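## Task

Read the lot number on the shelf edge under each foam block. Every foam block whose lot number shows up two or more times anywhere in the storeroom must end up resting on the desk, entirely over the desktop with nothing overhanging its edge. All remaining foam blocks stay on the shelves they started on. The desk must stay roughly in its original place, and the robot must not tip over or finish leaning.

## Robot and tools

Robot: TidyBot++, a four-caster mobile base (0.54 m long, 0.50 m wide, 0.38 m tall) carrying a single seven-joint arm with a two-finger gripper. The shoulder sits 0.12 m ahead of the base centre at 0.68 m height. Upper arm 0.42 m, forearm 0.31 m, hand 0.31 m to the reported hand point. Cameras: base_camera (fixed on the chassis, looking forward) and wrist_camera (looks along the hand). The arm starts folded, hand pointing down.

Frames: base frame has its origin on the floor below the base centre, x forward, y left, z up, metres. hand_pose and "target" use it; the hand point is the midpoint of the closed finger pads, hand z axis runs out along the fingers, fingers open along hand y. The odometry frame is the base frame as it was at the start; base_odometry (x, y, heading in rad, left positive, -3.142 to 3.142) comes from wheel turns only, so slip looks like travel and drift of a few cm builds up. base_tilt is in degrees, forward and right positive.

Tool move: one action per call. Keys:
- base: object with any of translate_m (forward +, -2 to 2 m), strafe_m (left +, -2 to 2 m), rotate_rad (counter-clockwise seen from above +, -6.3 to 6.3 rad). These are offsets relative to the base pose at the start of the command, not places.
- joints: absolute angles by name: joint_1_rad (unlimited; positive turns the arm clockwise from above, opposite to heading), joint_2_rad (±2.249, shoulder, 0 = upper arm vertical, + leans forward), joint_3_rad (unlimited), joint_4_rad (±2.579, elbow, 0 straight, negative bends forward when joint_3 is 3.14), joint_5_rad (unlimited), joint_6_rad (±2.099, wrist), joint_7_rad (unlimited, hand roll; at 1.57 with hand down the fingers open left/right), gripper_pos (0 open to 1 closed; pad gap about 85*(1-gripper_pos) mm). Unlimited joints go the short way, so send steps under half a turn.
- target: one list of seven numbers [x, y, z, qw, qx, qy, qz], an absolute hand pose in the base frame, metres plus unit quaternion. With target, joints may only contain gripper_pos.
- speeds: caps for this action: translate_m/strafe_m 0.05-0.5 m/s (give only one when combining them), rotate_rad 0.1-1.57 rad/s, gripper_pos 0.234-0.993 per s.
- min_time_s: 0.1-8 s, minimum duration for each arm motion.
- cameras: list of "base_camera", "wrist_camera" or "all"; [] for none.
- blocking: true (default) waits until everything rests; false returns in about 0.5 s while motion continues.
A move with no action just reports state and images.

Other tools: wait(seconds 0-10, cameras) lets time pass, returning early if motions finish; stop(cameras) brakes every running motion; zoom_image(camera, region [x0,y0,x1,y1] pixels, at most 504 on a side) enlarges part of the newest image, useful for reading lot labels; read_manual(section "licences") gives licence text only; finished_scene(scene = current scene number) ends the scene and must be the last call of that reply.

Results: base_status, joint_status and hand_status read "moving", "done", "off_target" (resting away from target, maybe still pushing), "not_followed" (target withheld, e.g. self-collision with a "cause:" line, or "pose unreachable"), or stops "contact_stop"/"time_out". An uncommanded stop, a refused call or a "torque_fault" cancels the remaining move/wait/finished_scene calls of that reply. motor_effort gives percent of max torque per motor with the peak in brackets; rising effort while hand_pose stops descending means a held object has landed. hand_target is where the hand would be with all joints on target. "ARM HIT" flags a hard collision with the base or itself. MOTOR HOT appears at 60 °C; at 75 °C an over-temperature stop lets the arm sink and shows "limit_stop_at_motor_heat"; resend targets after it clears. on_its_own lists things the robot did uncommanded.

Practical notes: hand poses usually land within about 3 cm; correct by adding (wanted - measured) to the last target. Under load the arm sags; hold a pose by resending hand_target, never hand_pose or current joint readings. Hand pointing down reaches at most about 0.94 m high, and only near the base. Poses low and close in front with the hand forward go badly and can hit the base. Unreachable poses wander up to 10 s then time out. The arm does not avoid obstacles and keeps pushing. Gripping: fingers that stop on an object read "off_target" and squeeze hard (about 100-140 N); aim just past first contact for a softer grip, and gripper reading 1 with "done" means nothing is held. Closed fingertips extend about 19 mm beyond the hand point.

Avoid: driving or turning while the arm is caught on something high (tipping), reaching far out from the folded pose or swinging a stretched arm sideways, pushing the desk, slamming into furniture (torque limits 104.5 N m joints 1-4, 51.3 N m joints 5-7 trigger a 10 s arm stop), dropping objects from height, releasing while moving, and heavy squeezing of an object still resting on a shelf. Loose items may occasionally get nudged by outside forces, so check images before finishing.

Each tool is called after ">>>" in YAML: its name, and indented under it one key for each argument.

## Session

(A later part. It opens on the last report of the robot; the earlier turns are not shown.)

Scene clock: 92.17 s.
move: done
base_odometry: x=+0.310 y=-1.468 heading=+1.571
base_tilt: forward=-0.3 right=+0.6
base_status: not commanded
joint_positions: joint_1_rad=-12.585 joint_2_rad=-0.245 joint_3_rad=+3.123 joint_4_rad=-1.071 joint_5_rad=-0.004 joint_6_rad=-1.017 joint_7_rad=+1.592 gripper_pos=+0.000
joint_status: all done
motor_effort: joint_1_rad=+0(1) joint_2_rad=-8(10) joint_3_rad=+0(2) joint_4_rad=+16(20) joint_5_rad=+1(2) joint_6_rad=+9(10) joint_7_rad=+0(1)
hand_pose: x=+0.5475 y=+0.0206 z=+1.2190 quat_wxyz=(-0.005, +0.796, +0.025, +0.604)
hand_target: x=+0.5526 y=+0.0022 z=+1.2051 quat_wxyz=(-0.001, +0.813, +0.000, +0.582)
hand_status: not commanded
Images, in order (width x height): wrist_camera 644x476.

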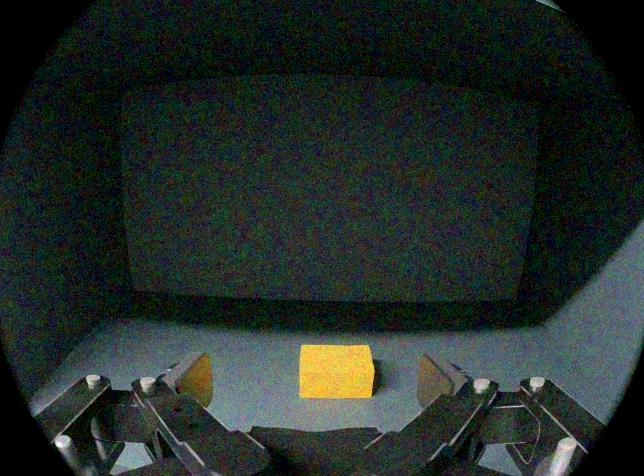

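>>> move:
  base: {"translate_m":0.22,"strafe_m":0.27}
  speeds: {"translate_m":0.2}
  cameras: ["all"]

>>> move:
  target: [0.55,-0.12,1.14,0.354,0.612,-0.612,0.354]
  min_time_s: 3
  cameras: ["wrist_camera"]

Scene clock: 96.47 s.
move: done
base_odometry: x=+0.040 y=-1.248 heading=+1.571
base_tilt: forward=-0.3 right=+0.6
base_status: done
joint_positions: joint_1_rad=-12.582 joint_2_rad=-0.232 joint_3_rad=+3.131 joint_4_rad=-1.070 joint_5_rad=-0.004 joint_6_rad=-1.019 joint_7_rad=+1.592 gripper_pos=+0.000
joint_status: not commanded
motor_effort: joint_1_rad=-1(2) joint_2_rad=-8(10) joint_3_rad=+1(3) joint_4_rad=+15(17) joint_5_rad=+1(2) joint_6_rad=+9(10) joint_7_rad=+0(1)
hand_pose: x=+0.5540 y=+0.0150 z=+1.2139 quat_wxyz=(-0.002, +0.800, +0.020, +0.599)
hand_target: x=+0.5526 y=+0.0022 z=+1.2051 quat_wxyz=(-0.001, +0.813, +0.000, +0.582)
hand_status: not commanded
pictures: base_camera, wrist_camera
Images, in order (width x height): base_camera 644x364, wrist_camera 644x476.

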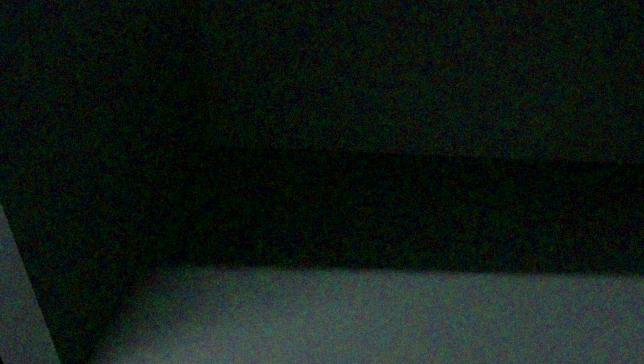

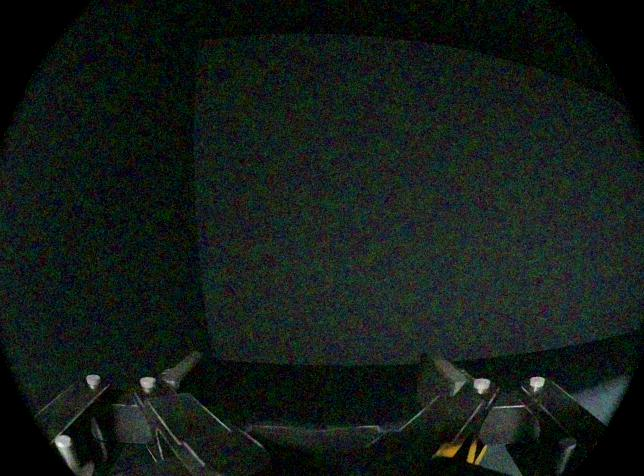

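Scene clock: 100.17 s.
move: off_target
base_odometry: x=+0.040 y=-1.248 heading=+1.571
base_tilt: forward=-0.3 right=+0.6
base_status: not commanded
joint_positions: joint_1_rad=-12.921 joint_2_rad=+0.553 joint_3_rad=+3.785 joint_4_rad=-0.143 joint_5_rad=+0.728 joint_6_rad=-2.057 joint_7_rad=+0.795 gripper_pos=+0.000
joint_status: not commanded
motor_effort: joint_1_rad=-3(8) joint_2_rad=-23(27) joint_3_rad=+2(4) joint_4_rad=+9(16) joint_5_rad=+6(8) joint_6_rad=+6(9) joint_7_rad=+0(1)
hand_pose: x=+0.5567 y=-0.1413 z=+1.1151 quat_wxyz=(+0.320, +0.657, -0.580, +0.361)
hand_target: x=+0.5553 y=-0.1292 z=+1.1094 quat_wxyz=(+0.335, +0.632, -0.598, +0.362)
hand_status: off_target (0.033 m and 7.5 deg from the pose sent, 0.154 m and 92.9 deg at the start; a joint's target at an end of its range on 80 of 95 steps)
Images, in order (width x height): wrist_camera 644x476.

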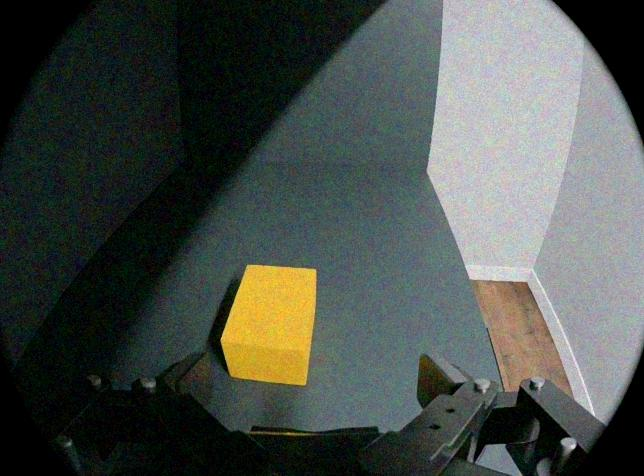

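>>> move:
  target: [0.608,-0.14,1.14,0.354,0.612,-0.612,0.354]
  min_time_s: 1.5

>>> move:
  target: [0.608,-0.19,1.085,0.354,0.612,-0.612,0.354]
  min_time_s: 1.5
  cameras: ["wrist_camera"]

Scene clock: 102.67 s.
move: off_target
base_odometry: x=+0.040 y=-1.248 heading=+1.571
base_tilt: forward=-0.3 right=+0.6
base_status: not commanded
joint_positions: joint_1_rad=-12.897 joint_2_rad=+0.610 joint_3_rad=+3.785 joint_4_rad=-0.143 joint_5_rad=+0.728 joint_6_rad=-2.057 joint_7_rad=+0.795 gripper_pos=+0.000
joint_status: not commanded
motor_effort: joint_1_rad=+0(3) joint_2_rad=-27(28) joint_3_rad=+3(3) joint_4_rad=+9(11) joint_5_rad=+6(6) joint_6_rad=+5(6) joint_7_rad=+0(1)
hand_pose: x=+0.5761 y=-0.1437 z=+1.0937 quat_wxyz=(+0.346, +0.656, -0.575, +0.345)
hand_target: x=+0.5997 y=-0.1518 z=+1.0856 quat_wxyz=(+0.361, +0.648, -0.568, +0.356)
hand_status: off_target (0.056 m and 6.8 deg from the pose sent, 0.057 m and 7.5 deg at the start)
pictures: none

Scene clock: 113.30 s.
move: time_out
base_odometry: x=+0.040 y=-1.248 heading=+1.571
base_tilt: forward=-0.3 right=+0.6
base_status: not commanded
joint_positions: joint_1_rad=-12.792 joint_2_rad=+0.572 joint_3_rad=+3.803 joint_4_rad=-0.092 joint_5_rad=+0.625 joint_6_rad=-2.011 joint_7_rad=+0.768 gripper_pos=+0.000
joint_status: not commanded
motor_effort: joint_1_rad=-1(16) joint_2_rad=-26(45) joint_3_rad=+2(6) joint_4_rad=+9(15) joint_5_rad=+6(9) joint_6_rad=+6(8) joint_7_rad=+0(1)
hand_pose: x=+0.5701 y=-0.1853 z=+1.1159 quat_wxyz=(+0.305, +0.636, -0.601, +0.374)
hand_target: x=+0.5735 y=-0.1847 z=+1.1127 quat_wxyz=(+0.308, +0.638, -0.600, +0.373)
hand_status: time_out (0.049 m and 6.8 deg from the pose sent, 0.057 m and 6.8 deg at the start; a joint's target at an end of its range on 120 of 300 steps)
Images, in order (width x height): wrist_camera 644x476.

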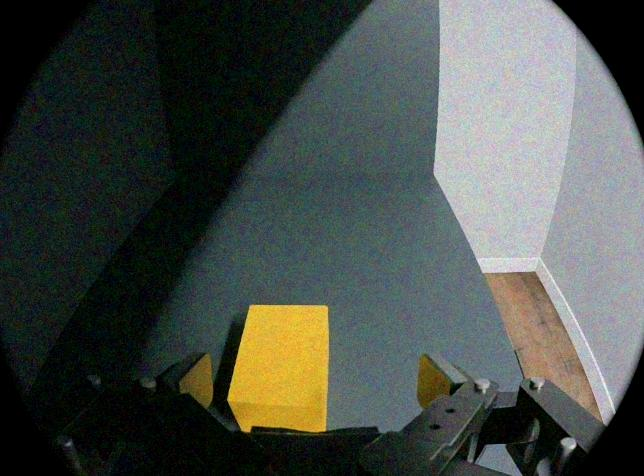

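>>> move:
  base: {"translate_m":0.085}
  speeds: {"translate_m":0.1}

>>> move:
  target: [0.53,-0.14,1.10,0.354,0.612,-0.612,0.354]
  min_time_s: 2
  cameras: ["wrist_camera"]

Scene clock: 115.17 s.
move: done
base_odometry: x=+0.040 y=-1.163 heading=+1.572
base_tilt: forward=-0.3 right=+0.6
base_status: done
joint_positions: joint_1_rad=-12.794 joint_2_rad=+0.506 joint_3_rad=+3.802 joint_4_rad=-0.094 joint_5_rad=+0.624 joint_6_rad=-2.011 joint_7_rad=+0.768 gripper_pos=+0.000
joint_status: not commanded
motor_effort: joint_1_rad=+0(2) joint_2_rad=-14(26) joint_3_rad=+3(4) joint_4_rad=+9(13) joint_5_rad=+5(8) joint_6_rad=+6(7) joint_7_rad=+0(1)
hand_pose: x=+0.5421 y=-0.1911 z=+1.1406 quat_wxyz=(+0.281, +0.627, -0.613, +0.390)
hand_target: x=+0.5735 y=-0.1847 z=+1.1127 quat_wxyz=(+0.308, +0.638, -0.600, +0.373)
hand_status: not commanded
pictures: none

Scene clock: 117.47 s.
move: off_target
base_odometry: x=+0.040 y=-1.163 heading=+1.572
base_tilt: forward=-0.3 right=+0.6
base_status: not commanded
joint_positions: joint_1_rad=-13.052 joint_2_rad=+0.477 joint_3_rad=+3.843 joint_4_rad=-0.435 joint_5_rad=+0.757 joint_6_rad=-2.011 joint_7_rad=+0.633 gripper_pos=+0.000
joint_status: not commanded
motor_effort: joint_1_rad=-3(8) joint_2_rad=-22(25) joint_3_rad=+2(3) joint_4_rad=+11(12) joint_5_rad=+6(7) joint_6_rad=+4(7) joint_7_rad=+0(1)
hand_pose: x=+0.5365 y=-0.1403 z=+1.0867 quat_wxyz=(+0.339, +0.639, -0.606, +0.331)
hand_target: x=+0.5300 y=-0.1400 z=+1.1000 quat_wxyz=(+0.354, +0.612, -0.612, +0.354)
hand_status: off_target (0.015 m and 4.5 deg from the pose sent, 0.066 m and 9.5 deg at the start)
Images, in order (width x height): wrist_camera 644x476.

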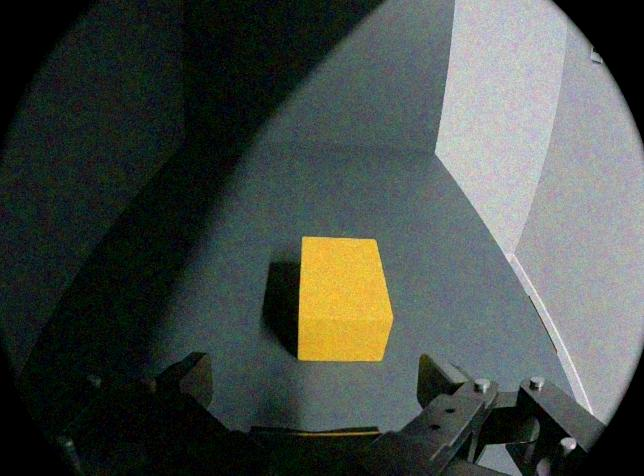

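>>> move:
  target: [0.513,-0.19,1.073,0.354,0.612,-0.612,0.354]
  min_time_s: 1.5
  cameras: ["wrist_camera"]

Scene clock: 119.47 s.
move: done
base_odometry: x=+0.040 y=-1.163 heading=+1.572
base_tilt: forward=-0.3 right=+0.6
base_status: not commanded
joint_positions: joint_1_rad=-13.061 joint_2_rad=+0.321 joint_3_rad=+3.660 joint_4_rad=-0.778 joint_5_rad=+0.888 joint_6_rad=-1.921 joint_7_rad=+0.445 gripper_pos=+0.000
joint_status: not commanded
motor_effort: joint_1_rad=+0(4) joint_2_rad=-20(23) joint_3_rad=+3(4) joint_4_rad=+13(13) joint_5_rad=+7(8) joint_6_rad=+3(5) joint_7_rad=-1(1)
hand_pose: x=+0.5128 y=-0.1681 z=+1.0557 quat_wxyz=(+0.343, +0.640, -0.609, +0.319)
hand_target: x=+0.5130 y=-0.1900 z=+1.0730 quat_wxyz=(+0.354, +0.612, -0.612, +0.354)
hand_status: done (0.028 m and 5.4 deg from the pose sent, 0.057 m and 4.5 deg at the start)
Images, in order (width x height): wrist_camera 644x476.

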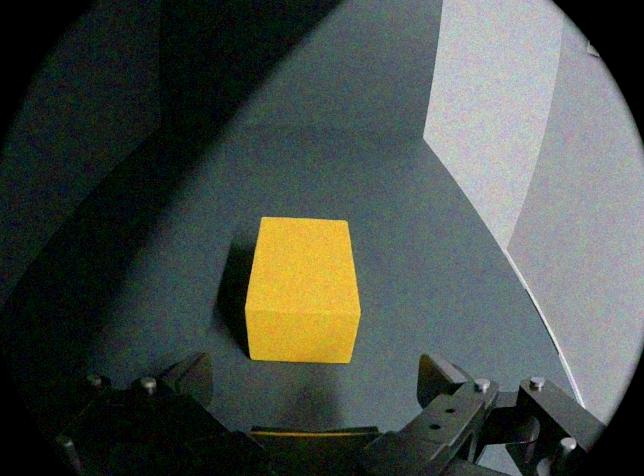

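>>> move:
  target: [0.521,-0.267,1.035,0.354,0.612,-0.612,0.354]
  min_time_s: 2
  cameras: ["wrist_camera"]

Scene clock: 121.97 s.
move: done
base_odometry: x=+0.040 y=-1.163 heading=+1.572
base_tilt: forward=-0.3 right=+0.6
base_status: not commanded
joint_positions: joint_1_rad=-12.879 joint_2_rad=+0.275 joint_3_rad=+3.605 joint_4_rad=-0.969 joint_5_rad=+0.889 joint_6_rad=-1.710 joint_7_rad=+0.381 gripper_pos=+0.000
joint_status: not commanded
motor_effort: joint_1_rad=+0(1) joint_2_rad=-20(21) joint_3_rad=+2(3) joint_4_rad=+14(15) joint_5_rad=+8(8) joint_6_rad=+2(4) joint_7_rad=+0(1)
hand_pose: x=+0.5185 y=-0.2529 z=+1.0265 quat_wxyz=(+0.355, +0.626, -0.613, +0.326)
hand_target: x=+0.5210 y=-0.2670 z=+1.0350 quat_wxyz=(+0.354, +0.612, -0.612, +0.354)
hand_status: done (0.017 m and 3.6 deg from the pose sent, 0.101 m and 5.4 deg at the start)
Images, in order (width x height): wrist_camera 644x476.

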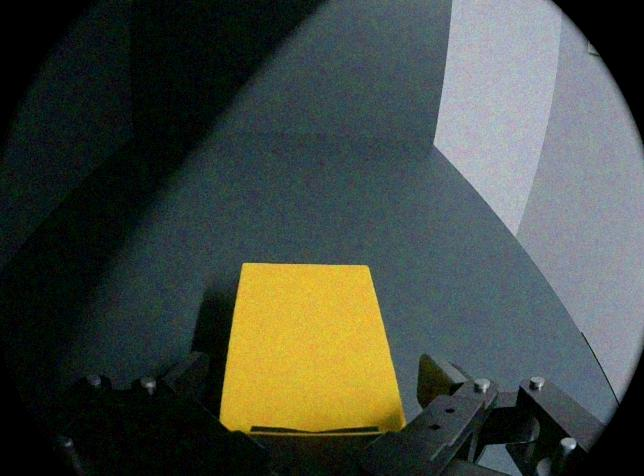

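>>> move:
  joints: {"gripper_pos":0.35}
  speeds: {"gripper_pos":0.234}
  cameras: ["wrist_camera"]

Scene clock: 124.53 s.
move: done
base_odometry: x=+0.040 y=-1.163 heading=+1.572
base_tilt: forward=-0.3 right=+0.6
base_status: not commanded
joint_positions: joint_1_rad=-12.879 joint_2_rad=+0.273 joint_3_rad=+3.605 joint_4_rad=-0.969 joint_5_rad=+0.889 joint_6_rad=-1.707 joint_7_rad=+0.381 gripper_pos=+0.349
joint_status: all done
motor_effort: joint_1_rad=+0(1) joint_2_rad=-20(21) joint_3_rad=+3(3) joint_4_rad=+14(15) joint_5_rad=+8(8) joint_6_rad=+3(3) joint_7_rad=+0(1)
hand_pose: x=+0.5188 y=-0.2532 z=+1.0272 quat_wxyz=(+0.354, +0.626, -0.613, +0.328)
hand_target: x=+0.5210 y=-0.2670 z=+1.0350 quat_wxyz=(+0.354, +0.612, -0.612, +0.354)
hand_status: not commanded
Images, in order (width x height): wrist_camera 644x476.

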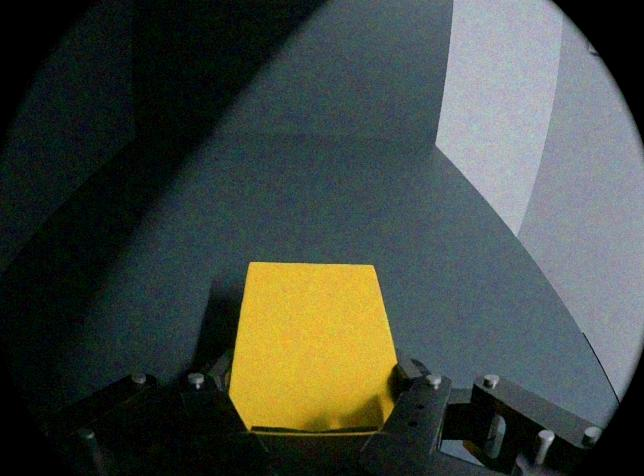

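>>> move:
  joints: {"gripper_pos":0.42}
  speeds: {"gripper_pos":0.234}

Scene clock: 125.57 s.
move: off_target
base_odometry: x=+0.040 y=-1.163 heading=+1.572
base_tilt: forward=-0.3 right=+0.6
base_status: not commanded
joint_positions: joint_1_rad=-12.879 joint_2_rad=+0.272 joint_3_rad=+3.605 joint_4_rad=-0.969 joint_5_rad=+0.889 joint_6_rad=-1.706 joint_7_rad=+0.381 gripper_pos=+0.376
joint_status: gripper_pos off_target (ended at +0.376, target +0.420)
motor_effort: joint_1_rad=+0(1) joint_2_rad=-20(20) joint_3_rad=+3(3) joint_4_rad=+14(15) joint_5_rad=+8(8) joint_6_rad=+2(3) joint_7_rad=+0(0)
hand_pose: x=+0.5186 y=-0.2533 z=+1.0275 quat_wxyz=(+0.353, +0.626, -0.613, +0.328)
hand_target: x=+0.5210 y=-0.2670 z=+1.0350 quat_wxyz=(+0.354, +0.612, -0.612, +0.354)
hand_status: not commanded
pictures: none

>>> move:
  target: [0.521,-0.267,1.11,0.354,0.612,-0.612,0.354]
  min_time_s: 1.5
  cameras: ["wrist_camera"]

>>> move:
  base: {"translate_m":-0.42}
  speeds: {"translate_m":0.3}

>>> move:
  base: {"strafe_m":1.3}

>>> move:
  base: {"strafe_m":1.27}
  cameras: ["wrist_camera"]

Scene clock: 127.97 s.
move: done
base_odometry: x=+0.040 y=-1.163 heading=+1.572
base_tilt: forward=-0.3 right=+0.6
base_status: not commanded
joint_positions: joint_1_rad=-12.850 joint_2_rad=+0.344 joint_3_rad=+3.767 joint_4_rad=-0.590 joint_5_rad=+0.854 joint_6_rad=-1.725 joint_7_rad=+0.618 gripper_pos=+0.376
joint_status: not commanded
motor_effort: joint_1_rad=+0(1) joint_2_rad=-20(21) joint_3_rad=+3(3) joint_4_rad=+13(15) joint_5_rad=+7(9) joint_6_rad=+5(6) joint_7_rad=+0(1)
hand_pose: x=+0.5114 y=-0.2757 z=+1.1369 quat_wxyz=(+0.357, +0.587, -0.612, +0.392)
hand_target: x=+0.5210 y=-0.2670 z=+1.1100 quat_wxyz=(+0.354, +0.612, -0.612, +0.354)
hand_status: done (0.030 m and 5.3 deg from the pose sent, 0.084 m and 3.4 deg at the start)
Images, in order (width x height): wrist_camera 644x476.

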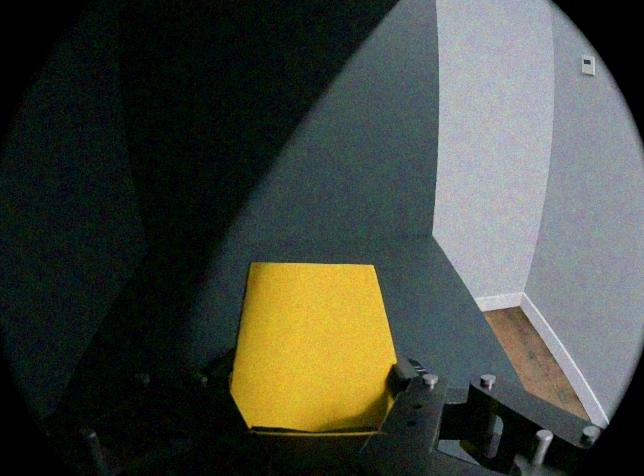

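Scene clock: 132.50 s.
move: time_out
base_odometry: x=+0.040 y=-1.571 heading=+1.573
base_tilt: forward=-0.3 right=+0.6
base_status: translate_m time_out (by the wheels' count: -0.408 of -0.420)
joint_positions: joint_1_rad=-12.841 joint_2_rad=+0.361 joint_3_rad=+3.773 joint_4_rad=-0.581 joint_5_rad=+0.847 joint_6_rad=-1.733 joint_7_rad=+0.620 gripper_pos=+0.376
joint_status: not commanded
motor_effort: joint_1_rad=-1(4) joint_2_rad=-21(31) joint_3_rad=+3(5) joint_4_rad=+13(16) joint_5_rad=+7(10) joint_6_rad=+5(8) joint_7_rad=+0(1)
hand_pose: x=+0.5139 y=-0.2764 z=+1.1329 quat_wxyz=(+0.363, +0.585, -0.614, +0.387)
hand_target: x=+0.5210 y=-0.2670 z=+1.1100 quat_wxyz=(+0.354, +0.612, -0.612, +0.354)
hand_status: not commanded
pictures: none

not run: a stop that you did not command came earlier in this reply.

not run: a stop that you did not command came earlier in this reply.

>>> move:
  base: {"translate_m":0.03,"strafe_m":1.3}

>>> move:
  base: {"strafe_m":1.2}

>>> move:
  base: {"translate_m":1.6}
  cameras: ["all"]

>>> move:
  base: {"strafe_m":-1.2}
  cameras: ["all"]

Scene clock: 136.70 s.
move: done
base_odometry: x=-1.260 y=-1.544 heading=+1.574
base_tilt: forward=-0.3 right=+0.6
base_status: done
joint_positions: joint_1_rad=-12.837 joint_2_rad=+0.361 joint_3_rad=+3.774 joint_4_rad=-0.581 joint_5_rad=+0.847 joint_6_rad=-1.733 joint_7_rad=+0.620 gripper_pos=+0.376
joint_status: not commanded
motor_effort: joint_1_rad=-1(2) joint_2_rad=-21(22) joint_3_rad=+3(4) joint_4_rad=+13(14) joint_5_rad=+7(8) joint_6_rad=+5(6) joint_7_rad=+0(1)
hand_pose: x=+0.5125 y=-0.2783 z=+1.1329 quat_wxyz=(+0.364, +0.584, -0.615, +0.386)
hand_target: x=+0.5210 y=-0.2670 z=+1.1100 quat_wxyz=(+0.354, +0.612, -0.612, +0.354)
hand_status: not commanded
pictures: none

Scene clock: 140.50 s.
move: done
base_odometry: x=-2.460 y=-1.548 heading=+1.574
base_tilt: forward=-0.3 right=+0.6
base_status: done
joint_positions: joint_1_rad=-12.834 joint_2_rad=+0.361 joint_3_rad=+3.774 joint_4_rad=-0.581 joint_5_rad=+0.847 joint_6_rad=-1.733 joint_7_rad=+0.620 gripper_pos=+0.376
joint_status: not commanded
motor_effort: joint_1_rad=-1(2) joint_2_rad=-21(22) joint_3_rad=+3(4) joint_4_rad=+12(14) joint_5_rad=+7(8) joint_6_rad=+5(6) joint_7_rad=+0(1)
hand_pose: x=+0.5116 y=-0.2795 z=+1.1329 quat_wxyz=(+0.364, +0.583, -0.616, +0.385)
hand_target: x=+0.5210 y=-0.2670 z=+1.1100 quat_wxyz=(+0.354, +0.612, -0.612, +0.354)
hand_status: not commanded
pictures: none

Scene clock: 145.10 s.
move: done
base_odometry: x=-2.465 y=+0.052 heading=+1.575
base_tilt: forward=-0.3 right=+0.6
base_status: done
joint_positions: joint_1_rad=-12.834 joint_2_rad=+0.364 joint_3_rad=+3.774 joint_4_rad=-0.581 joint_5_rad=+0.847 joint_6_rad=-1.733 joint_7_rad=+0.620 gripper_pos=+0.376
joint_status: not commanded
motor_effort: joint_1_rad=-1(1) joint_2_rad=-20(24) joint_3_rad=+3(4) joint_4_rad=+13(14) joint_5_rad=+7(8) joint_6_rad=+5(6) joint_7_rad=+0(1)
hand_pose: x=+0.5129 y=-0.2791 z=+1.1320 quat_wxyz=(+0.365, +0.583, -0.615, +0.385)
hand_target: x=+0.5210 y=-0.2670 z=+1.1100 quat_wxyz=(+0.354, +0.612, -0.612, +0.354)
hand_status: not commanded
pictures: base_camera, wrist_camera
Images, in order (width x height): base_camera 644x364, wrist_camera 644x476.

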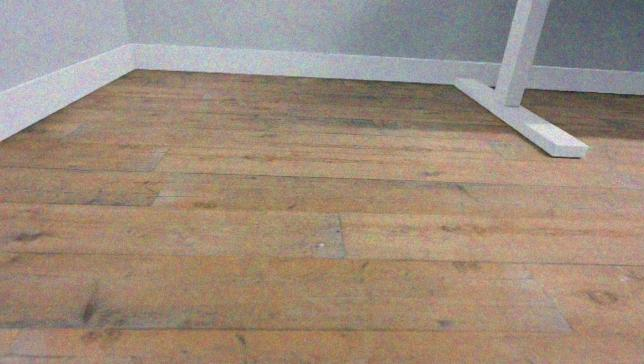

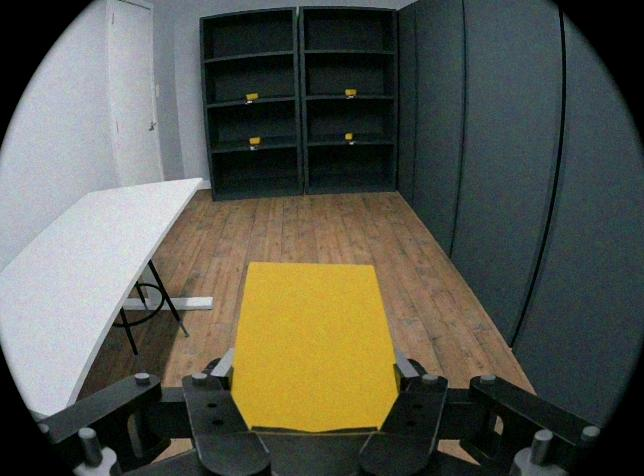

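Scene clock: 148.90 s.
move: done
base_odometry: x=-1.265 y=+0.057 heading=+1.575
base_tilt: forward=-0.3 right=+0.6
base_status: done
joint_positions: joint_1_rad=-12.833 joint_2_rad=+0.364 joint_3_rad=+3.774 joint_4_rad=-0.581 joint_5_rad=+0.847 joint_6_rad=-1.733 joint_7_rad=+0.620 gripper_pos=+0.376
joint_status: not commanded
motor_effort: joint_1_rad=+0(3) joint_2_rad=-21(22) joint_3_rad=+3(5) joint_4_rad=+13(14) joint_5_rad=+7(8) joint_6_rad=+5(6) joint_7_rad=+0(1)
hand_pose: x=+0.5125 y=-0.2797 z=+1.1321 quat_wxyz=(+0.366, +0.583, -0.616, +0.384)
hand_target: x=+0.5210 y=-0.2670 z=+1.1100 quat_wxyz=(+0.354, +0.612, -0.612, +0.354)
hand_status: not commanded
pictures: base_camera, wrist_camera
Images, in order (width x height): base_camera 644x364, wrist_camera 644x476.

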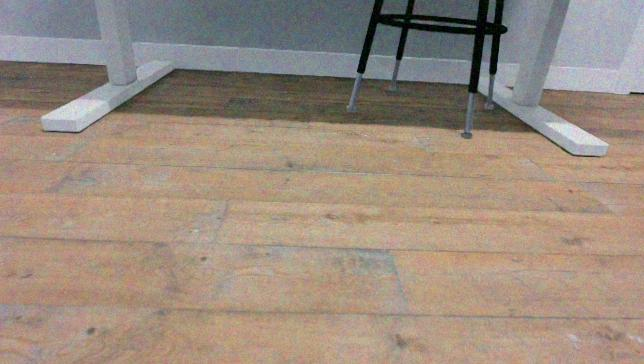

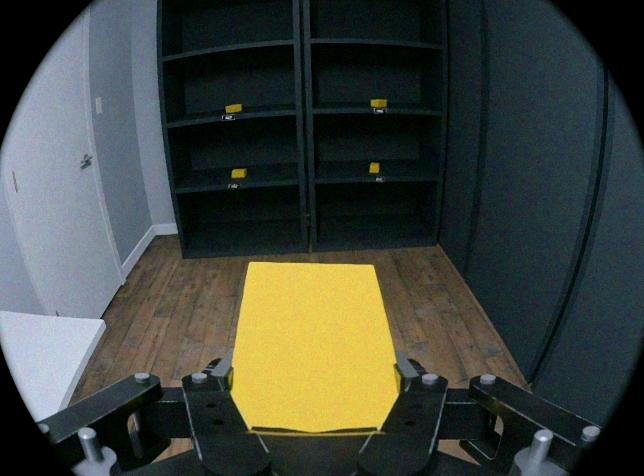

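>>> move:
  base: {"translate_m":0.67}
  speeds: {"translate_m":0.3}

>>> move:
  target: [0.531,-0.27,0.93,0.354,0.612,-0.612,0.354]
  min_time_s: 2
  cameras: ["wrist_camera"]

Scene clock: 152.93 s.
move: done
base_odometry: x=-1.268 y=+0.727 heading=+1.575
base_tilt: forward=-0.3 right=+0.6
base_status: done
joint_positions: joint_1_rad=-12.833 joint_2_rad=+0.366 joint_3_rad=+3.774 joint_4_rad=-0.581 joint_5_rad=+0.846 joint_6_rad=-1.733 joint_7_rad=+0.620 gripper_pos=+0.376
joint_status: not commanded
motor_effort: joint_1_rad=+0(1) joint_2_rad=-21(24) joint_3_rad=+3(4) joint_4_rad=+13(14) joint_5_rad=+7(8) joint_6_rad=+5(6) joint_7_rad=+0(1)
hand_pose: x=+0.5134 y=-0.2794 z=+1.1315 quat_wxyz=(+0.366, +0.583, -0.615, +0.384)
hand_target: x=+0.5210 y=-0.2670 z=+1.1100 quat_wxyz=(+0.354, +0.612, -0.612, +0.354)
hand_status: not commanded
pictures: none

Scene clock: 155.50 s.
move: done
base_odometry: x=-1.268 y=+0.727 heading=+1.575
base_tilt: forward=-0.3 right=+0.6
base_status: not commanded
joint_positions: joint_1_rad=-12.833 joint_2_rad=+0.257 joint_3_rad=+3.531 joint_4_rad=-1.327 joint_5_rad=+0.886 joint_6_rad=-1.539 joint_7_rad=+0.078 gripper_pos=+0.376
joint_status: not commanded
motor_effort: joint_1_rad=+0(1) joint_2_rad=-21(23) joint_3_rad=+2(3) joint_4_rad=+15(16) joint_5_rad=+9(9) joint_6_rad=+1(6) joint_7_rad=+0(1)
hand_pose: x=+0.5210 y=-0.2638 z=+0.9163 quat_wxyz=(+0.353, +0.617, -0.629, +0.313)
hand_target: x=+0.5310 y=-0.2700 z=+0.9300 quat_wxyz=(+0.354, +0.612, -0.612, +0.354)
hand_status: done (0.018 m and 5.1 deg from the pose sent, 0.202 m and 5.0 deg at the start)
Images, in order (width x height): wrist_camera 644x476.

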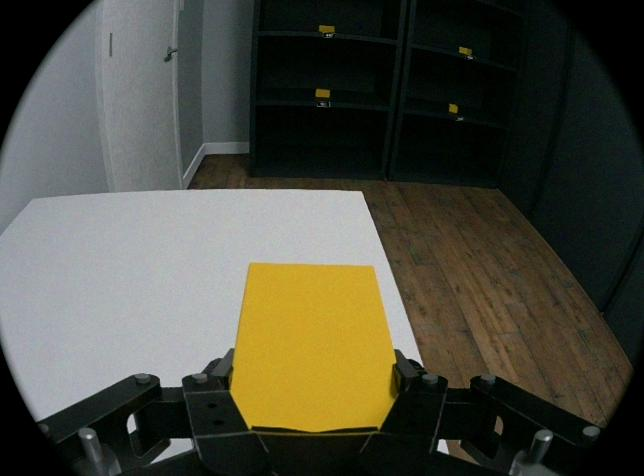

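>>> move:
  base: {"translate_m":0.06}
  speeds: {"translate_m":0.2}

>>> move:
  target: [0.531,-0.27,0.86,0.354,0.612,-0.612,0.354]
  min_time_s: 1.5
  cameras: ["wrist_camera"]

Scene clock: 156.90 s.
move: done
base_odometry: x=-1.268 y=+0.787 heading=+1.574
base_tilt: forward=-0.3 right=+0.6
base_status: done
joint_positions: joint_1_rad=-12.833 joint_2_rad=+0.245 joint_3_rad=+3.528 joint_4_rad=-1.328 joint_5_rad=+0.888 joint_6_rad=-1.532 joint_7_rad=+0.076 gripper_pos=+0.376
joint_status: not commanded
motor_effort: joint_1_rad=+0(2) joint_2_rad=-20(24) joint_3_rad=+2(3) joint_4_rad=+15(16) joint_5_rad=+9(9) joint_6_rad=+1(1) joint_7_rad=+0(1)
hand_pose: x=+0.5210 y=-0.2642 z=+0.9201 quat_wxyz=(+0.347, +0.618, -0.630, +0.319)
hand_target: x=+0.5310 y=-0.2700 z=+0.9300 quat_wxyz=(+0.354, +0.612, -0.612, +0.354)
hand_status: not commanded
pictures: none

Scene clock: 158.70 s.
move: done
base_odometry: x=-1.268 y=+0.787 heading=+1.574
base_tilt: forward=-0.3 right=+0.6
base_status: not commanded
joint_positions: joint_1_rad=-12.834 joint_2_rad=+0.245 joint_3_rad=+3.528 joint_4_rad=-1.526 joint_5_rad=+0.902 joint_6_rad=-1.418 joint_7_rad=-0.106 gripper_pos=+0.376
joint_status: not commanded
motor_effort: joint_1_rad=+0(1) joint_2_rad=-20(21) joint_3_rad=+2(3) joint_4_rad=+15(16) joint_5_rad=+8(9) joint_6_rad=-1(1) joint_7_rad=+0(1)
hand_pose: x=+0.5124 y=-0.2684 z=+0.8584 quat_wxyz=(+0.345, +0.608, -0.640, +0.320)
hand_target: x=+0.5310 y=-0.2700 z=+0.8600 quat_wxyz=(+0.354, +0.612, -0.612, +0.354)
hand_status: done (0.019 m and 5.1 deg from the pose sent, 0.061 m and 4.6 deg at the start)
Images, in order (width x height): wrist_camera 644x476.

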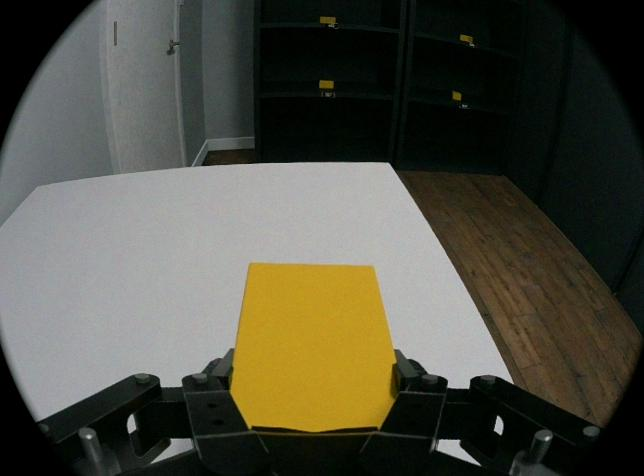

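>>> move:
  target: [0.531,-0.27,0.835,0.354,0.612,-0.612,0.354]
  min_time_s: 1

>>> move:
  target: [0.531,-0.27,0.818,0.354,0.612,-0.612,0.354]
  min_time_s: 1

>>> move:
  target: [0.531,-0.27,0.803,0.354,0.612,-0.612,0.354]
  min_time_s: 1
  cameras: ["wrist_camera"]

Scene clock: 160.30 s.
move: done
base_odometry: x=-1.268 y=+0.787 heading=+1.574
base_tilt: forward=-0.3 right=+0.6
base_status: not commanded
joint_positions: joint_1_rad=-12.849 joint_2_rad=+0.245 joint_3_rad=+3.529 joint_4_rad=-1.586 joint_5_rad=+0.906 joint_6_rad=-1.370 joint_7_rad=-0.168 gripper_pos=+0.376
joint_status: not commanded
motor_effort: joint_1_rad=+0(1) joint_2_rad=-20(20) joint_3_rad=+2(3) joint_4_rad=+14(16) joint_5_rad=+8(9) joint_6_rad=-1(1) joint_7_rad=+0(1)
hand_pose: x=+0.5153 y=-0.2629 z=+0.8385 quat_wxyz=(+0.335, +0.610, -0.639, +0.327)
hand_target: x=+0.5310 y=-0.2700 z=+0.8350 quat_wxyz=(+0.354, +0.612, -0.612, +0.354)
hand_status: done (0.018 m and 4.9 deg from the pose sent, 0.030 m and 5.1 deg at the start)
pictures: none

Scene clock: 161.60 s.
move: done
base_odometry: x=-1.268 y=+0.787 heading=+1.574
base_tilt: forward=-0.3 right=+0.6
base_status: not commanded
joint_positions: joint_1_rad=-12.860 joint_2_rad=+0.255 joint_3_rad=+3.543 joint_4_rad=-1.625 joint_5_rad=+0.908 joint_6_rad=-1.337 joint_7_rad=-0.210 gripper_pos=+0.376
joint_status: not commanded
motor_effort: joint_1_rad=+0(1) joint_2_rad=-20(20) joint_3_rad=+2(3) joint_4_rad=+14(15) joint_5_rad=+8(9) joint_6_rad=-1(2) joint_7_rad=+0(1)
hand_pose: x=+0.5154 y=-0.2630 z=+0.8236 quat_wxyz=(+0.334, +0.608, -0.641, +0.329)
hand_target: x=+0.5310 y=-0.2700 z=+0.8180 quat_wxyz=(+0.354, +0.612, -0.612, +0.354)
hand_status: done (0.018 m and 5.0 deg from the pose sent, 0.027 m and 4.9 deg at the start)
pictures: none

Scene clock: 162.90 s.
move: done
base_odometry: x=-1.268 y=+0.787 heading=+1.574
base_tilt: forward=-0.3 right=+0.6
base_status: not commanded
joint_positions: joint_1_rad=-12.871 joint_2_rad=+0.270 joint_3_rad=+3.560 joint_4_rad=-1.657 joint_5_rad=+0.910 joint_6_rad=-1.306 joint_7_rad=-0.245 gripper_pos=+0.376
joint_status: not commanded
motor_effort: joint_1_rad=+0(1) joint_2_rad=-20(20) joint_3_rad=+3(3) joint_4_rad=+14(15) joint_5_rad=+8(8) joint_6_rad=-2(2) joint_7_rad=+0(1)
hand_pose: x=+0.5158 y=-0.2633 z=+0.8091 quat_wxyz=(+0.335, +0.607, -0.641, +0.329)
hand_target: x=+0.5310 y=-0.2700 z=+0.8030 quat_wxyz=(+0.354, +0.612, -0.612, +0.354)
hand_status: done (0.018 m and 5.0 deg from the pose sent, 0.027 m and 5.0 deg at the start)
Images, in order (width x height): wrist_camera 644x476.

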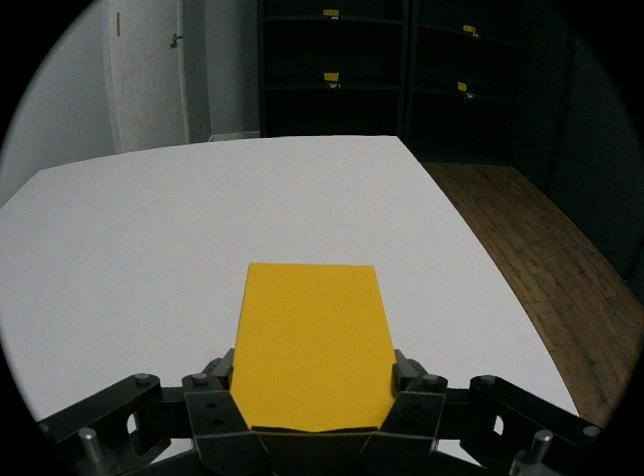

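>>> move:
  target: [0.531,-0.27,0.792,0.354,0.612,-0.612,0.354]
  min_time_s: 1

>>> move:
  target: [0.531,-0.27,0.782,0.354,0.612,-0.612,0.354]
  min_time_s: 1

>>> move:
  target: [0.531,-0.27,0.772,0.354,0.612,-0.612,0.354]
  min_time_s: 1
  cameras: ["wrist_camera"]

Scene clock: 164.50 s.
move: done
base_odometry: x=-1.268 y=+0.787 heading=+1.574
base_tilt: forward=-0.3 right=+0.6
base_status: not commanded
joint_positions: joint_1_rad=-12.881 joint_2_rad=+0.282 joint_3_rad=+3.575 joint_4_rad=-1.680 joint_5_rad=+0.910 joint_6_rad=-1.282 joint_7_rad=-0.271 gripper_pos=+0.376
joint_status: not commanded
motor_effort: joint_1_rad=-1(1) joint_2_rad=-19(20) joint_3_rad=+3(3) joint_4_rad=+14(15) joint_5_rad=+8(8) joint_6_rad=-1(2) joint_7_rad=+0(1)
hand_pose: x=+0.5162 y=-0.2636 z=+0.7984 quat_wxyz=(+0.335, +0.606, -0.642, +0.330)
hand_target: x=+0.5310 y=-0.2700 z=+0.7920 quat_wxyz=(+0.354, +0.612, -0.612, +0.354)
hand_status: done (0.017 m and 5.0 deg from the pose sent, 0.024 m and 5.0 deg at the start)
pictures: none

Scene clock: 165.80 s.
move: done
base_odometry: x=-1.268 y=+0.787 heading=+1.574
base_tilt: forward=-0.3 right=+0.6
base_status: not commanded
joint_positions: joint_1_rad=-12.891 joint_2_rad=+0.295 joint_3_rad=+3.590 joint_4_rad=-1.701 joint_5_rad=+0.911 joint_6_rad=-1.259 joint_7_rad=-0.294 gripper_pos=+0.376
joint_status: not commanded
motor_effort: joint_1_rad=+0(1) joint_2_rad=-20(21) joint_3_rad=+3(3) joint_4_rad=+14(14) joint_5_rad=+8(8) joint_6_rad=-2(3) joint_7_rad=+0(1)
hand_pose: x=+0.5166 y=-0.2639 z=+0.7886 quat_wxyz=(+0.336, +0.605, -0.642, +0.330)
hand_target: x=+0.5310 y=-0.2700 z=+0.7820 quat_wxyz=(+0.354, +0.612, -0.612, +0.354)
hand_status: done (0.017 m and 4.9 deg from the pose sent, 0.023 m and 5.0 deg at the start)
pictures: none

Scene clock: 167.10 s.
move: done
base_odometry: x=-1.268 y=+0.787 heading=+1.574
base_tilt: forward=-0.3 right=+0.6
base_status: not commanded
joint_positions: joint_1_rad=-12.902 joint_2_rad=+0.309 joint_3_rad=+3.607 joint_4_rad=-1.721 joint_5_rad=+0.911 joint_6_rad=-1.236 joint_7_rad=-0.316 gripper_pos=+0.376
joint_status: not commanded
motor_effort: joint_1_rad=+0(1) joint_2_rad=-20(21) joint_3_rad=+3(3) joint_4_rad=+13(14) joint_5_rad=+8(8) joint_6_rad=-2(3) joint_7_rad=+0(1)
hand_pose: x=+0.5170 y=-0.2642 z=+0.7788 quat_wxyz=(+0.337, +0.604, -0.642, +0.330)
hand_target: x=+0.5310 y=-0.2700 z=+0.7720 quat_wxyz=(+0.354, +0.612, -0.612, +0.354)
hand_status: done (0.017 m and 4.9 deg from the pose sent, 0.023 m and 4.9 deg at the start)
Images, in order (width x height): wrist_camera 644x476.

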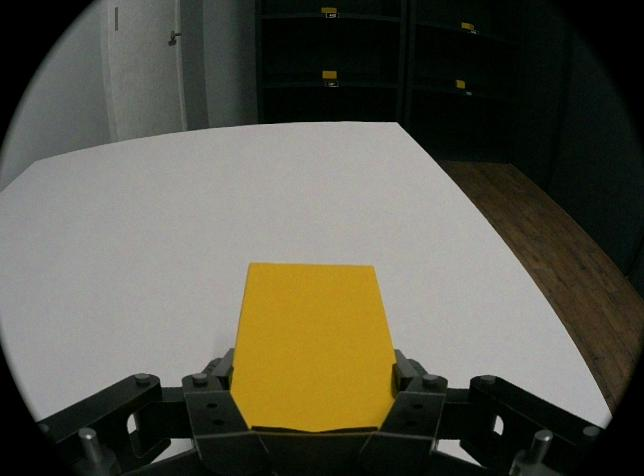

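>>> move:
  target: [0.531,-0.27,0.761,0.354,0.612,-0.612,0.354]
  min_time_s: 1

>>> move:
  target: [0.531,-0.27,0.75,0.354,0.612,-0.612,0.354]
  min_time_s: 1
  cameras: ["wrist_camera"]

Scene clock: 168.57 s.
move: done
base_odometry: x=-1.268 y=+0.787 heading=+1.574
base_tilt: forward=-0.3 right=+0.6
base_status: not commanded
joint_positions: joint_1_rad=-12.915 joint_2_rad=+0.325 joint_3_rad=+3.628 joint_4_rad=-1.742 joint_5_rad=+0.911 joint_6_rad=-1.209 joint_7_rad=-0.340 gripper_pos=+0.376
joint_status: not commanded
motor_effort: joint_1_rad=+0(1) joint_2_rad=-20(21) joint_3_rad=+4(4) joint_4_rad=+13(14) joint_5_rad=+8(8) joint_6_rad=-2(3) joint_7_rad=+0(1)
hand_pose: x=+0.5174 y=-0.2646 z=+0.7681 quat_wxyz=(+0.337, +0.603, -0.642, +0.331)
hand_target: x=+0.5310 y=-0.2700 z=+0.7610 quat_wxyz=(+0.354, +0.612, -0.612, +0.354)
hand_status: done (0.016 m and 4.8 deg from the pose sent, 0.023 m and 4.9 deg at the start)
pictures: none

Scene clock: 169.87 s.
move: done
base_odometry: x=-1.268 y=+0.787 heading=+1.574
base_tilt: forward=-0.3 right=+0.6
base_status: not commanded
joint_positions: joint_1_rad=-12.930 joint_2_rad=+0.343 joint_3_rad=+3.651 joint_4_rad=-1.762 joint_5_rad=+0.911 joint_6_rad=-1.181 joint_7_rad=-0.363 gripper_pos=+0.376
joint_status: not commanded
motor_effort: joint_1_rad=-1(1) joint_2_rad=-20(21) joint_3_rad=+3(4) joint_4_rad=+13(14) joint_5_rad=+7(8) joint_6_rad=-2(3) joint_7_rad=+0(1)
hand_pose: x=+0.5180 y=-0.2651 z=+0.7576 quat_wxyz=(+0.339, +0.603, -0.642, +0.332)
hand_target: x=+0.5310 y=-0.2700 z=+0.7500 quat_wxyz=(+0.354, +0.612, -0.612, +0.354)
hand_status: done (0.016 m and 4.7 deg from the pose sent, 0.023 m and 4.8 deg at the start)
Images, in order (width x height): wrist_camera 644x476.

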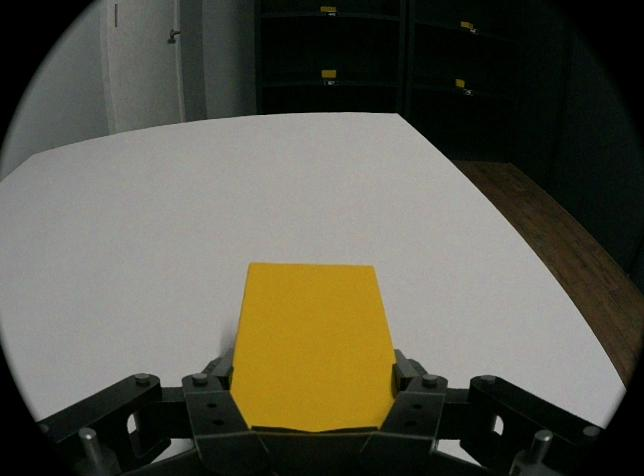

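>>> move:
  target: [0.531,-0.27,0.742,0.354,0.612,-0.612,0.354]
  min_time_s: 1

>>> move:
  target: [0.531,-0.27,0.734,0.354,0.612,-0.612,0.354]
  min_time_s: 1
  cameras: ["wrist_camera"]

>>> zoom_image:
  camera: "wrist_camera"
  region: [150, 230, 450, 450]

Scene clock: 171.40 s.
move: done
base_odometry: x=-1.268 y=+0.787 heading=+1.574
base_tilt: forward=-0.3 right=+0.6
base_status: not commanded
joint_positions: joint_1_rad=-12.950 joint_2_rad=+0.348 joint_3_rad=+3.672 joint_4_rad=-1.771 joint_5_rad=+0.916 joint_6_rad=-1.173 joint_7_rad=-0.376 gripper_pos=+0.376
joint_status: not commanded
motor_effort: joint_1_rad=+0(1) joint_2_rad=-18(20) joint_3_rad=+4(4) joint_4_rad=+12(13) joint_5_rad=+6(8) joint_6_rad=-1(2) joint_7_rad=+0(1)
hand_pose: x=+0.5181 y=-0.2649 z=+0.7568 quat_wxyz=(+0.340, +0.600, -0.641, +0.336)
hand_target: x=+0.5310 y=-0.2700 z=+0.7420 quat_wxyz=(+0.354, +0.612, -0.612, +0.354)
hand_status: done (0.020 m and 4.4 deg from the pose sent, 0.021 m and 4.7 deg at the start)
pictures: none

Scene clock: 172.90 s.
move: done
base_odometry: x=-1.268 y=+0.787 heading=+1.575
base_tilt: forward=-0.3 right=+0.6
base_status: not commanded
joint_positions: joint_1_rad=-12.968 joint_2_rad=+0.354 joint_3_rad=+3.691 joint_4_rad=-1.778 joint_5_rad=+0.923 joint_6_rad=-1.167 joint_7_rad=-0.389 gripper_pos=+0.376
joint_status: not commanded
motor_effort: joint_1_rad=+1(2) joint_2_rad=-16(19) joint_3_rad=+4(4) joint_4_rad=+10(12) joint_5_rad=+5(6) joint_6_rad=+1(2) joint_7_rad=-1(1)
hand_pose: x=+0.5181 y=-0.2649 z=+0.7565 quat_wxyz=(+0.343, +0.598, -0.639, +0.341)
hand_target: x=+0.5310 y=-0.2700 z=+0.7340 quat_wxyz=(+0.354, +0.612, -0.612, +0.354)
hand_status: done (0.026 m and 4.1 deg from the pose sent, 0.027 m and 4.4 deg at the start)
Images, in order (width x height): wrist_camera 644x476.

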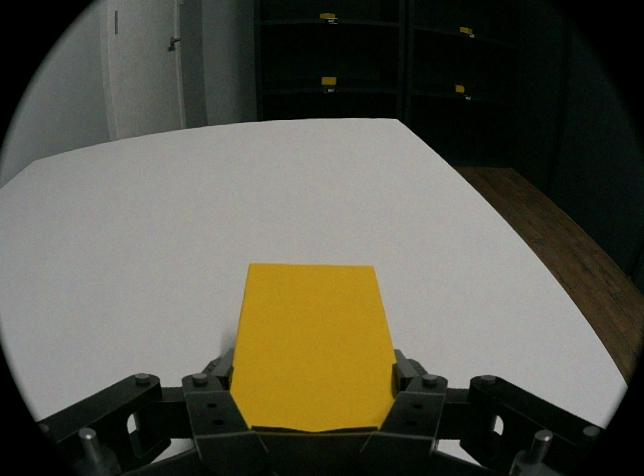

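Scaled by 1.680.

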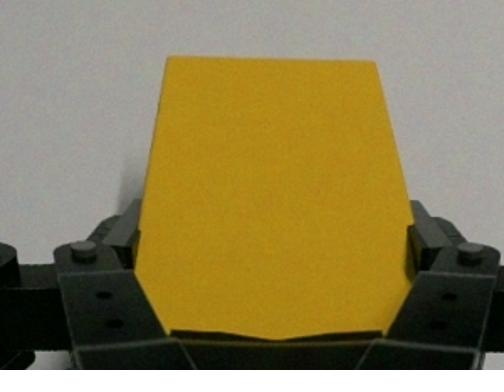

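>>> move:
  target: [0.531,-0.27,0.742,0.354,0.612,-0.612,0.354]
  min_time_s: 0.5

>>> move:
  joints: {"gripper_pos":0.0}
  speeds: {"gripper_pos":0.3}

>>> move:
  target: [0.531,-0.17,0.81,0.354,0.612,-0.612,0.354]
  min_time_s: 1.5
  cameras: ["wrist_camera"]

Scene clock: 173.87 s.
move: done
base_odometry: x=-1.268 y=+0.787 heading=+1.575
base_tilt: forward=-0.3 right=+0.6
base_status: not commanded
joint_positions: joint_1_rad=-12.968 joint_2_rad=+0.354 joint_3_rad=+3.691 joint_4_rad=-1.778 joint_5_rad=+0.923 joint_6_rad=-1.167 joint_7_rad=-0.389 gripper_pos=+0.376
joint_status: not commanded
motor_effort: joint_1_rad=+2(2) joint_2_rad=-16(17) joint_3_rad=+4(4) joint_4_rad=+11(12) joint_5_rad=+5(6) joint_6_rad=+2(2) joint_7_rad=-1(1)
hand_pose: x=+0.5182 y=-0.2649 z=+0.7565 quat_wxyz=(+0.343, +0.598, -0.639, +0.341)
hand_target: x=+0.5310 y=-0.2700 z=+0.7420 quat_wxyz=(+0.354, +0.612, -0.612, +0.354)
hand_status: done (0.020 m and 4.0 deg from the pose sent, 0.020 m and 4.1 deg at the start)
pictures: none

Scene clock: 175.73 s.
move: done
base_odometry: x=-1.268 y=+0.787 heading=+1.575
base_tilt: forward=-0.3 right=+0.6
base_status: not commanded
joint_positions: joint_1_rad=-12.965 joint_2_rad=+0.361 joint_3_rad=+3.691 joint_4_rad=-1.779 joint_5_rad=+0.924 joint_6_rad=-1.150 joint_7_rad=-0.389 gripper_pos=+0.000
joint_status: all done
motor_effort: joint_1_rad=+0(2) joint_2_rad=-20(21) joint_3_rad=+4(4) joint_4_rad=+13(13) joint_5_rad=+7(8) joint_6_rad=-2(3) joint_7_rad=+0(1)
hand_pose: x=+0.5226 y=-0.2650 z=+0.7527 quat_wxyz=(+0.340, +0.602, -0.637, +0.342)
hand_target: x=+0.5310 y=-0.2700 z=+0.7420 quat_wxyz=(+0.354, +0.612, -0.612, +0.354)
hand_status: not commanded
pictures: none

Scene clock: 177.83 s.
move: done
base_odometry: x=-1.268 y=+0.787 heading=+1.575
base_tilt: forward=-0.3 right=+0.6
base_status: not commanded
joint_positions: joint_1_rad=-13.062 joint_2_rad=+0.342 joint_3_rad=+3.531 joint_4_rad=-1.665 joint_5_rad=+0.924 joint_6_rad=-1.421 joint_7_rad=-0.389 gripper_pos=+0.000
joint_status: not commanded
motor_effort: joint_1_rad=+0(1) joint_2_rad=-21(22) joint_3_rad=+3(4) joint_4_rad=+13(14) joint_5_rad=+8(8) joint_6_rad=-3(3) joint_7_rad=+0(1)
hand_pose: x=+0.5371 y=-0.1793 z=+0.7953 quat_wxyz=(+0.351, +0.614, -0.611, +0.355)
hand_target: x=+0.5310 y=-0.1700 z=+0.8100 quat_wxyz=(+0.354, +0.612, -0.612, +0.354)
hand_status: done (0.018 m and 0.5 deg from the pose sent, 0.111 m and 3.7 deg at the start)
Images, in order (width x height): wrist_camera 644x476.

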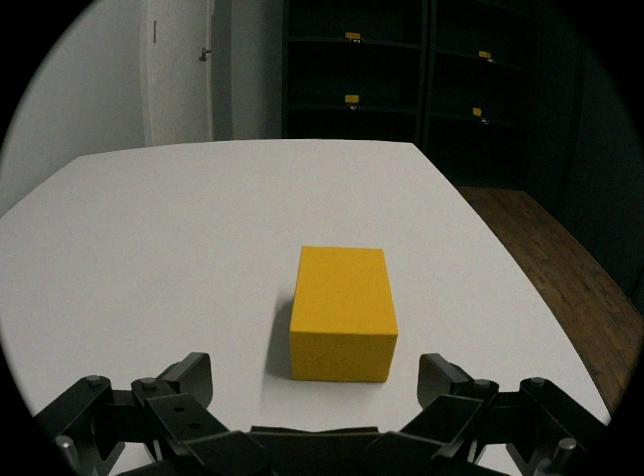

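>>> move:
  target: [0.5,-0.08,0.95,0.354,0.612,-0.612,0.354]
  min_time_s: 1

>>> move:
  base: {"translate_m":-0.75}

>>> move:
  base: {"rotate_rad":-1.575}
  joints: {"joint_1_rad":0,"joint_2_rad":-0.3,"joint_3_rad":3.14,"joint_4_rad":-2.0,"joint_5_rad":0,"joint_6_rad":0.0,"joint_7_rad":1.57}

>>> move:
  base: {"translate_m":1.9}
  cameras: ["all"]

Scene clock: 180.83 s.
move: done
base_odometry: x=-1.268 y=+0.787 heading=+1.575
base_tilt: forward=-0.3 right=+0.6
base_status: not commanded
joint_positions: joint_1_rad=-13.195 joint_2_rad=+0.285 joint_3_rad=+3.425 joint_4_rad=-1.278 joint_5_rad=+0.924 joint_6_rad=-1.885 joint_7_rad=-0.193 gripper_pos=+0.000
joint_status: not commanded
motor_effort: joint_1_rad=-1(1) joint_2_rad=-21(22) joint_3_rad=+2(3) joint_4_rad=+13(14) joint_5_rad=+8(9) joint_6_rad=-1(3) joint_7_rad=+0(1)
hand_pose: x=+0.5116 y=-0.0843 z=+0.9291 quat_wxyz=(+0.344, +0.610, -0.622, +0.351)
hand_target: x=+0.5000 y=-0.0800 z=+0.9500 quat_wxyz=(+0.354, +0.612, -0.612, +0.354)
hand_status: done (0.024 m and 1.7 deg from the pose sent, 0.188 m and 0.5 deg at the start)
pictures: none

Scene clock: 183.87 s.
move: done
base_odometry: x=-1.265 y=+0.037 heading=+1.575
base_tilt: forward=-0.3 right=+0.6
base_status: done
joint_positions: joint_1_rad=-13.199 joint_2_rad=+0.274 joint_3_rad=+3.421 joint_4_rad=-1.276 joint_5_rad=+0.924 joint_6_rad=-1.893 joint_7_rad=-0.193 gripper_pos=+0.000
joint_status: not commanded
motor_effort: joint_1_rad=+0(2) joint_2_rad=-20(23) joint_3_rad=+2(3) joint_4_rad=+13(14) joint_5_rad=+8(9) joint_6_rad=-1(2) joint_7_rad=+0(1)
hand_pose: x=+0.5081 y=-0.0830 z=+0.9323 quat_wxyz=(+0.340, +0.611, -0.623, +0.350)
hand_target: x=+0.5000 y=-0.0800 z=+0.9500 quat_wxyz=(+0.354, +0.612, -0.612, +0.354)
hand_status: not commanded
pictures: none

Scene clock: 186.67 s.
move: done
base_odometry: x=-1.265 y=+0.037 heading=+0.000
base_tilt: forward=-0.3 right=+0.6
base_status: done
joint_positions: joint_1_rad=-12.580 joint_2_rad=-0.289 joint_3_rad=+3.155 joint_4_rad=-1.956 joint_5_rad=+0.071 joint_6_rad=-0.069 joint_7_rad=+1.525 gripper_pos=+0.000
joint_status: all done
motor_effort: joint_1_rad=+0(4) joint_2_rad=-10(22) joint_3_rad=+0(4) joint_4_rad=+20(20) joint_5_rad=+1(9) joint_6_rad=+9(10) joint_7_rad=+0(1)
hand_pose: x=+0.6191 y=-0.0009 z=+1.0038 quat_wxyz=(+0.008, +0.763, +0.007, +0.646)
hand_target: x=+0.6151 y=+0.0022 z=+1.0032 quat_wxyz=(-0.001, +0.751, +0.000, +0.660)
hand_status: not commanded
pictures: none

Scene clock: 191.83 s.
move: done
base_odometry: x=+0.635 y=+0.038 heading=+0.000
base_tilt: forward=-0.3 right=+0.6
base_status: done
joint_positions: joint_1_rad=-12.580 joint_2_rad=-0.307 joint_3_rad=+3.152 joint_4_rad=-1.972 joint_5_rad=+0.067 joint_6_rad=-0.045 joint_7_rad=+1.529 gripper_pos=+0.000
joint_status: not commanded
motor_effort: joint_1_rad=+0(2) joint_2_rad=-9(12) joint_3_rad=+0(2) joint_4_rad=+20(33) joint_5_rad=+1(1) joint_6_rad=+9(23) joint_7_rad=+0(2)
hand_pose: x=+0.6133 y=+0.0010 z=+1.0104 quat_wxyz=(+0.007, +0.754, +0.009, +0.656)
hand_target: x=+0.6151 y=+0.0022 z=+1.0032 quat_wxyz=(-0.001, +0.751, +0.000, +0.660)
hand_status: not commanded
pictures: base_camera, wrist_camera
Images, in order (width x height): base_camera 644x364, wrist_camera 644x476.

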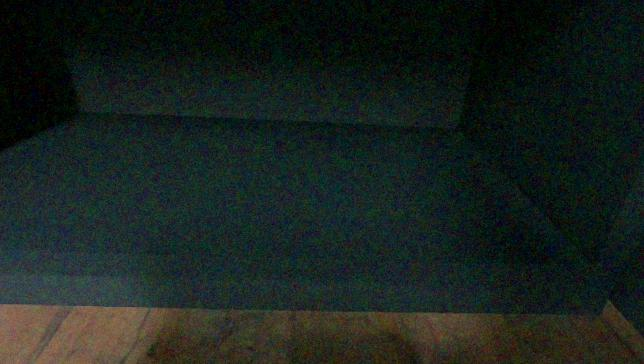

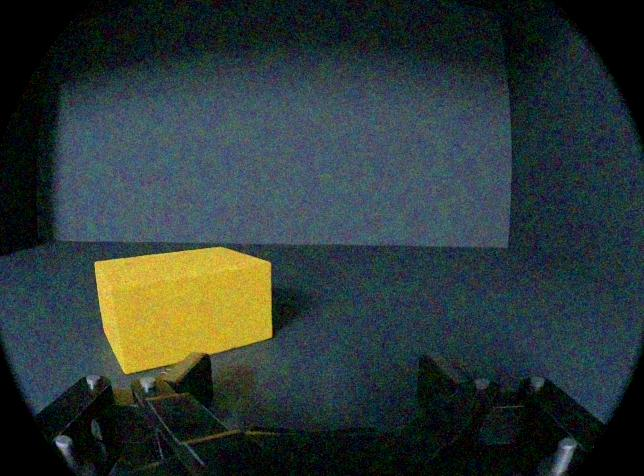

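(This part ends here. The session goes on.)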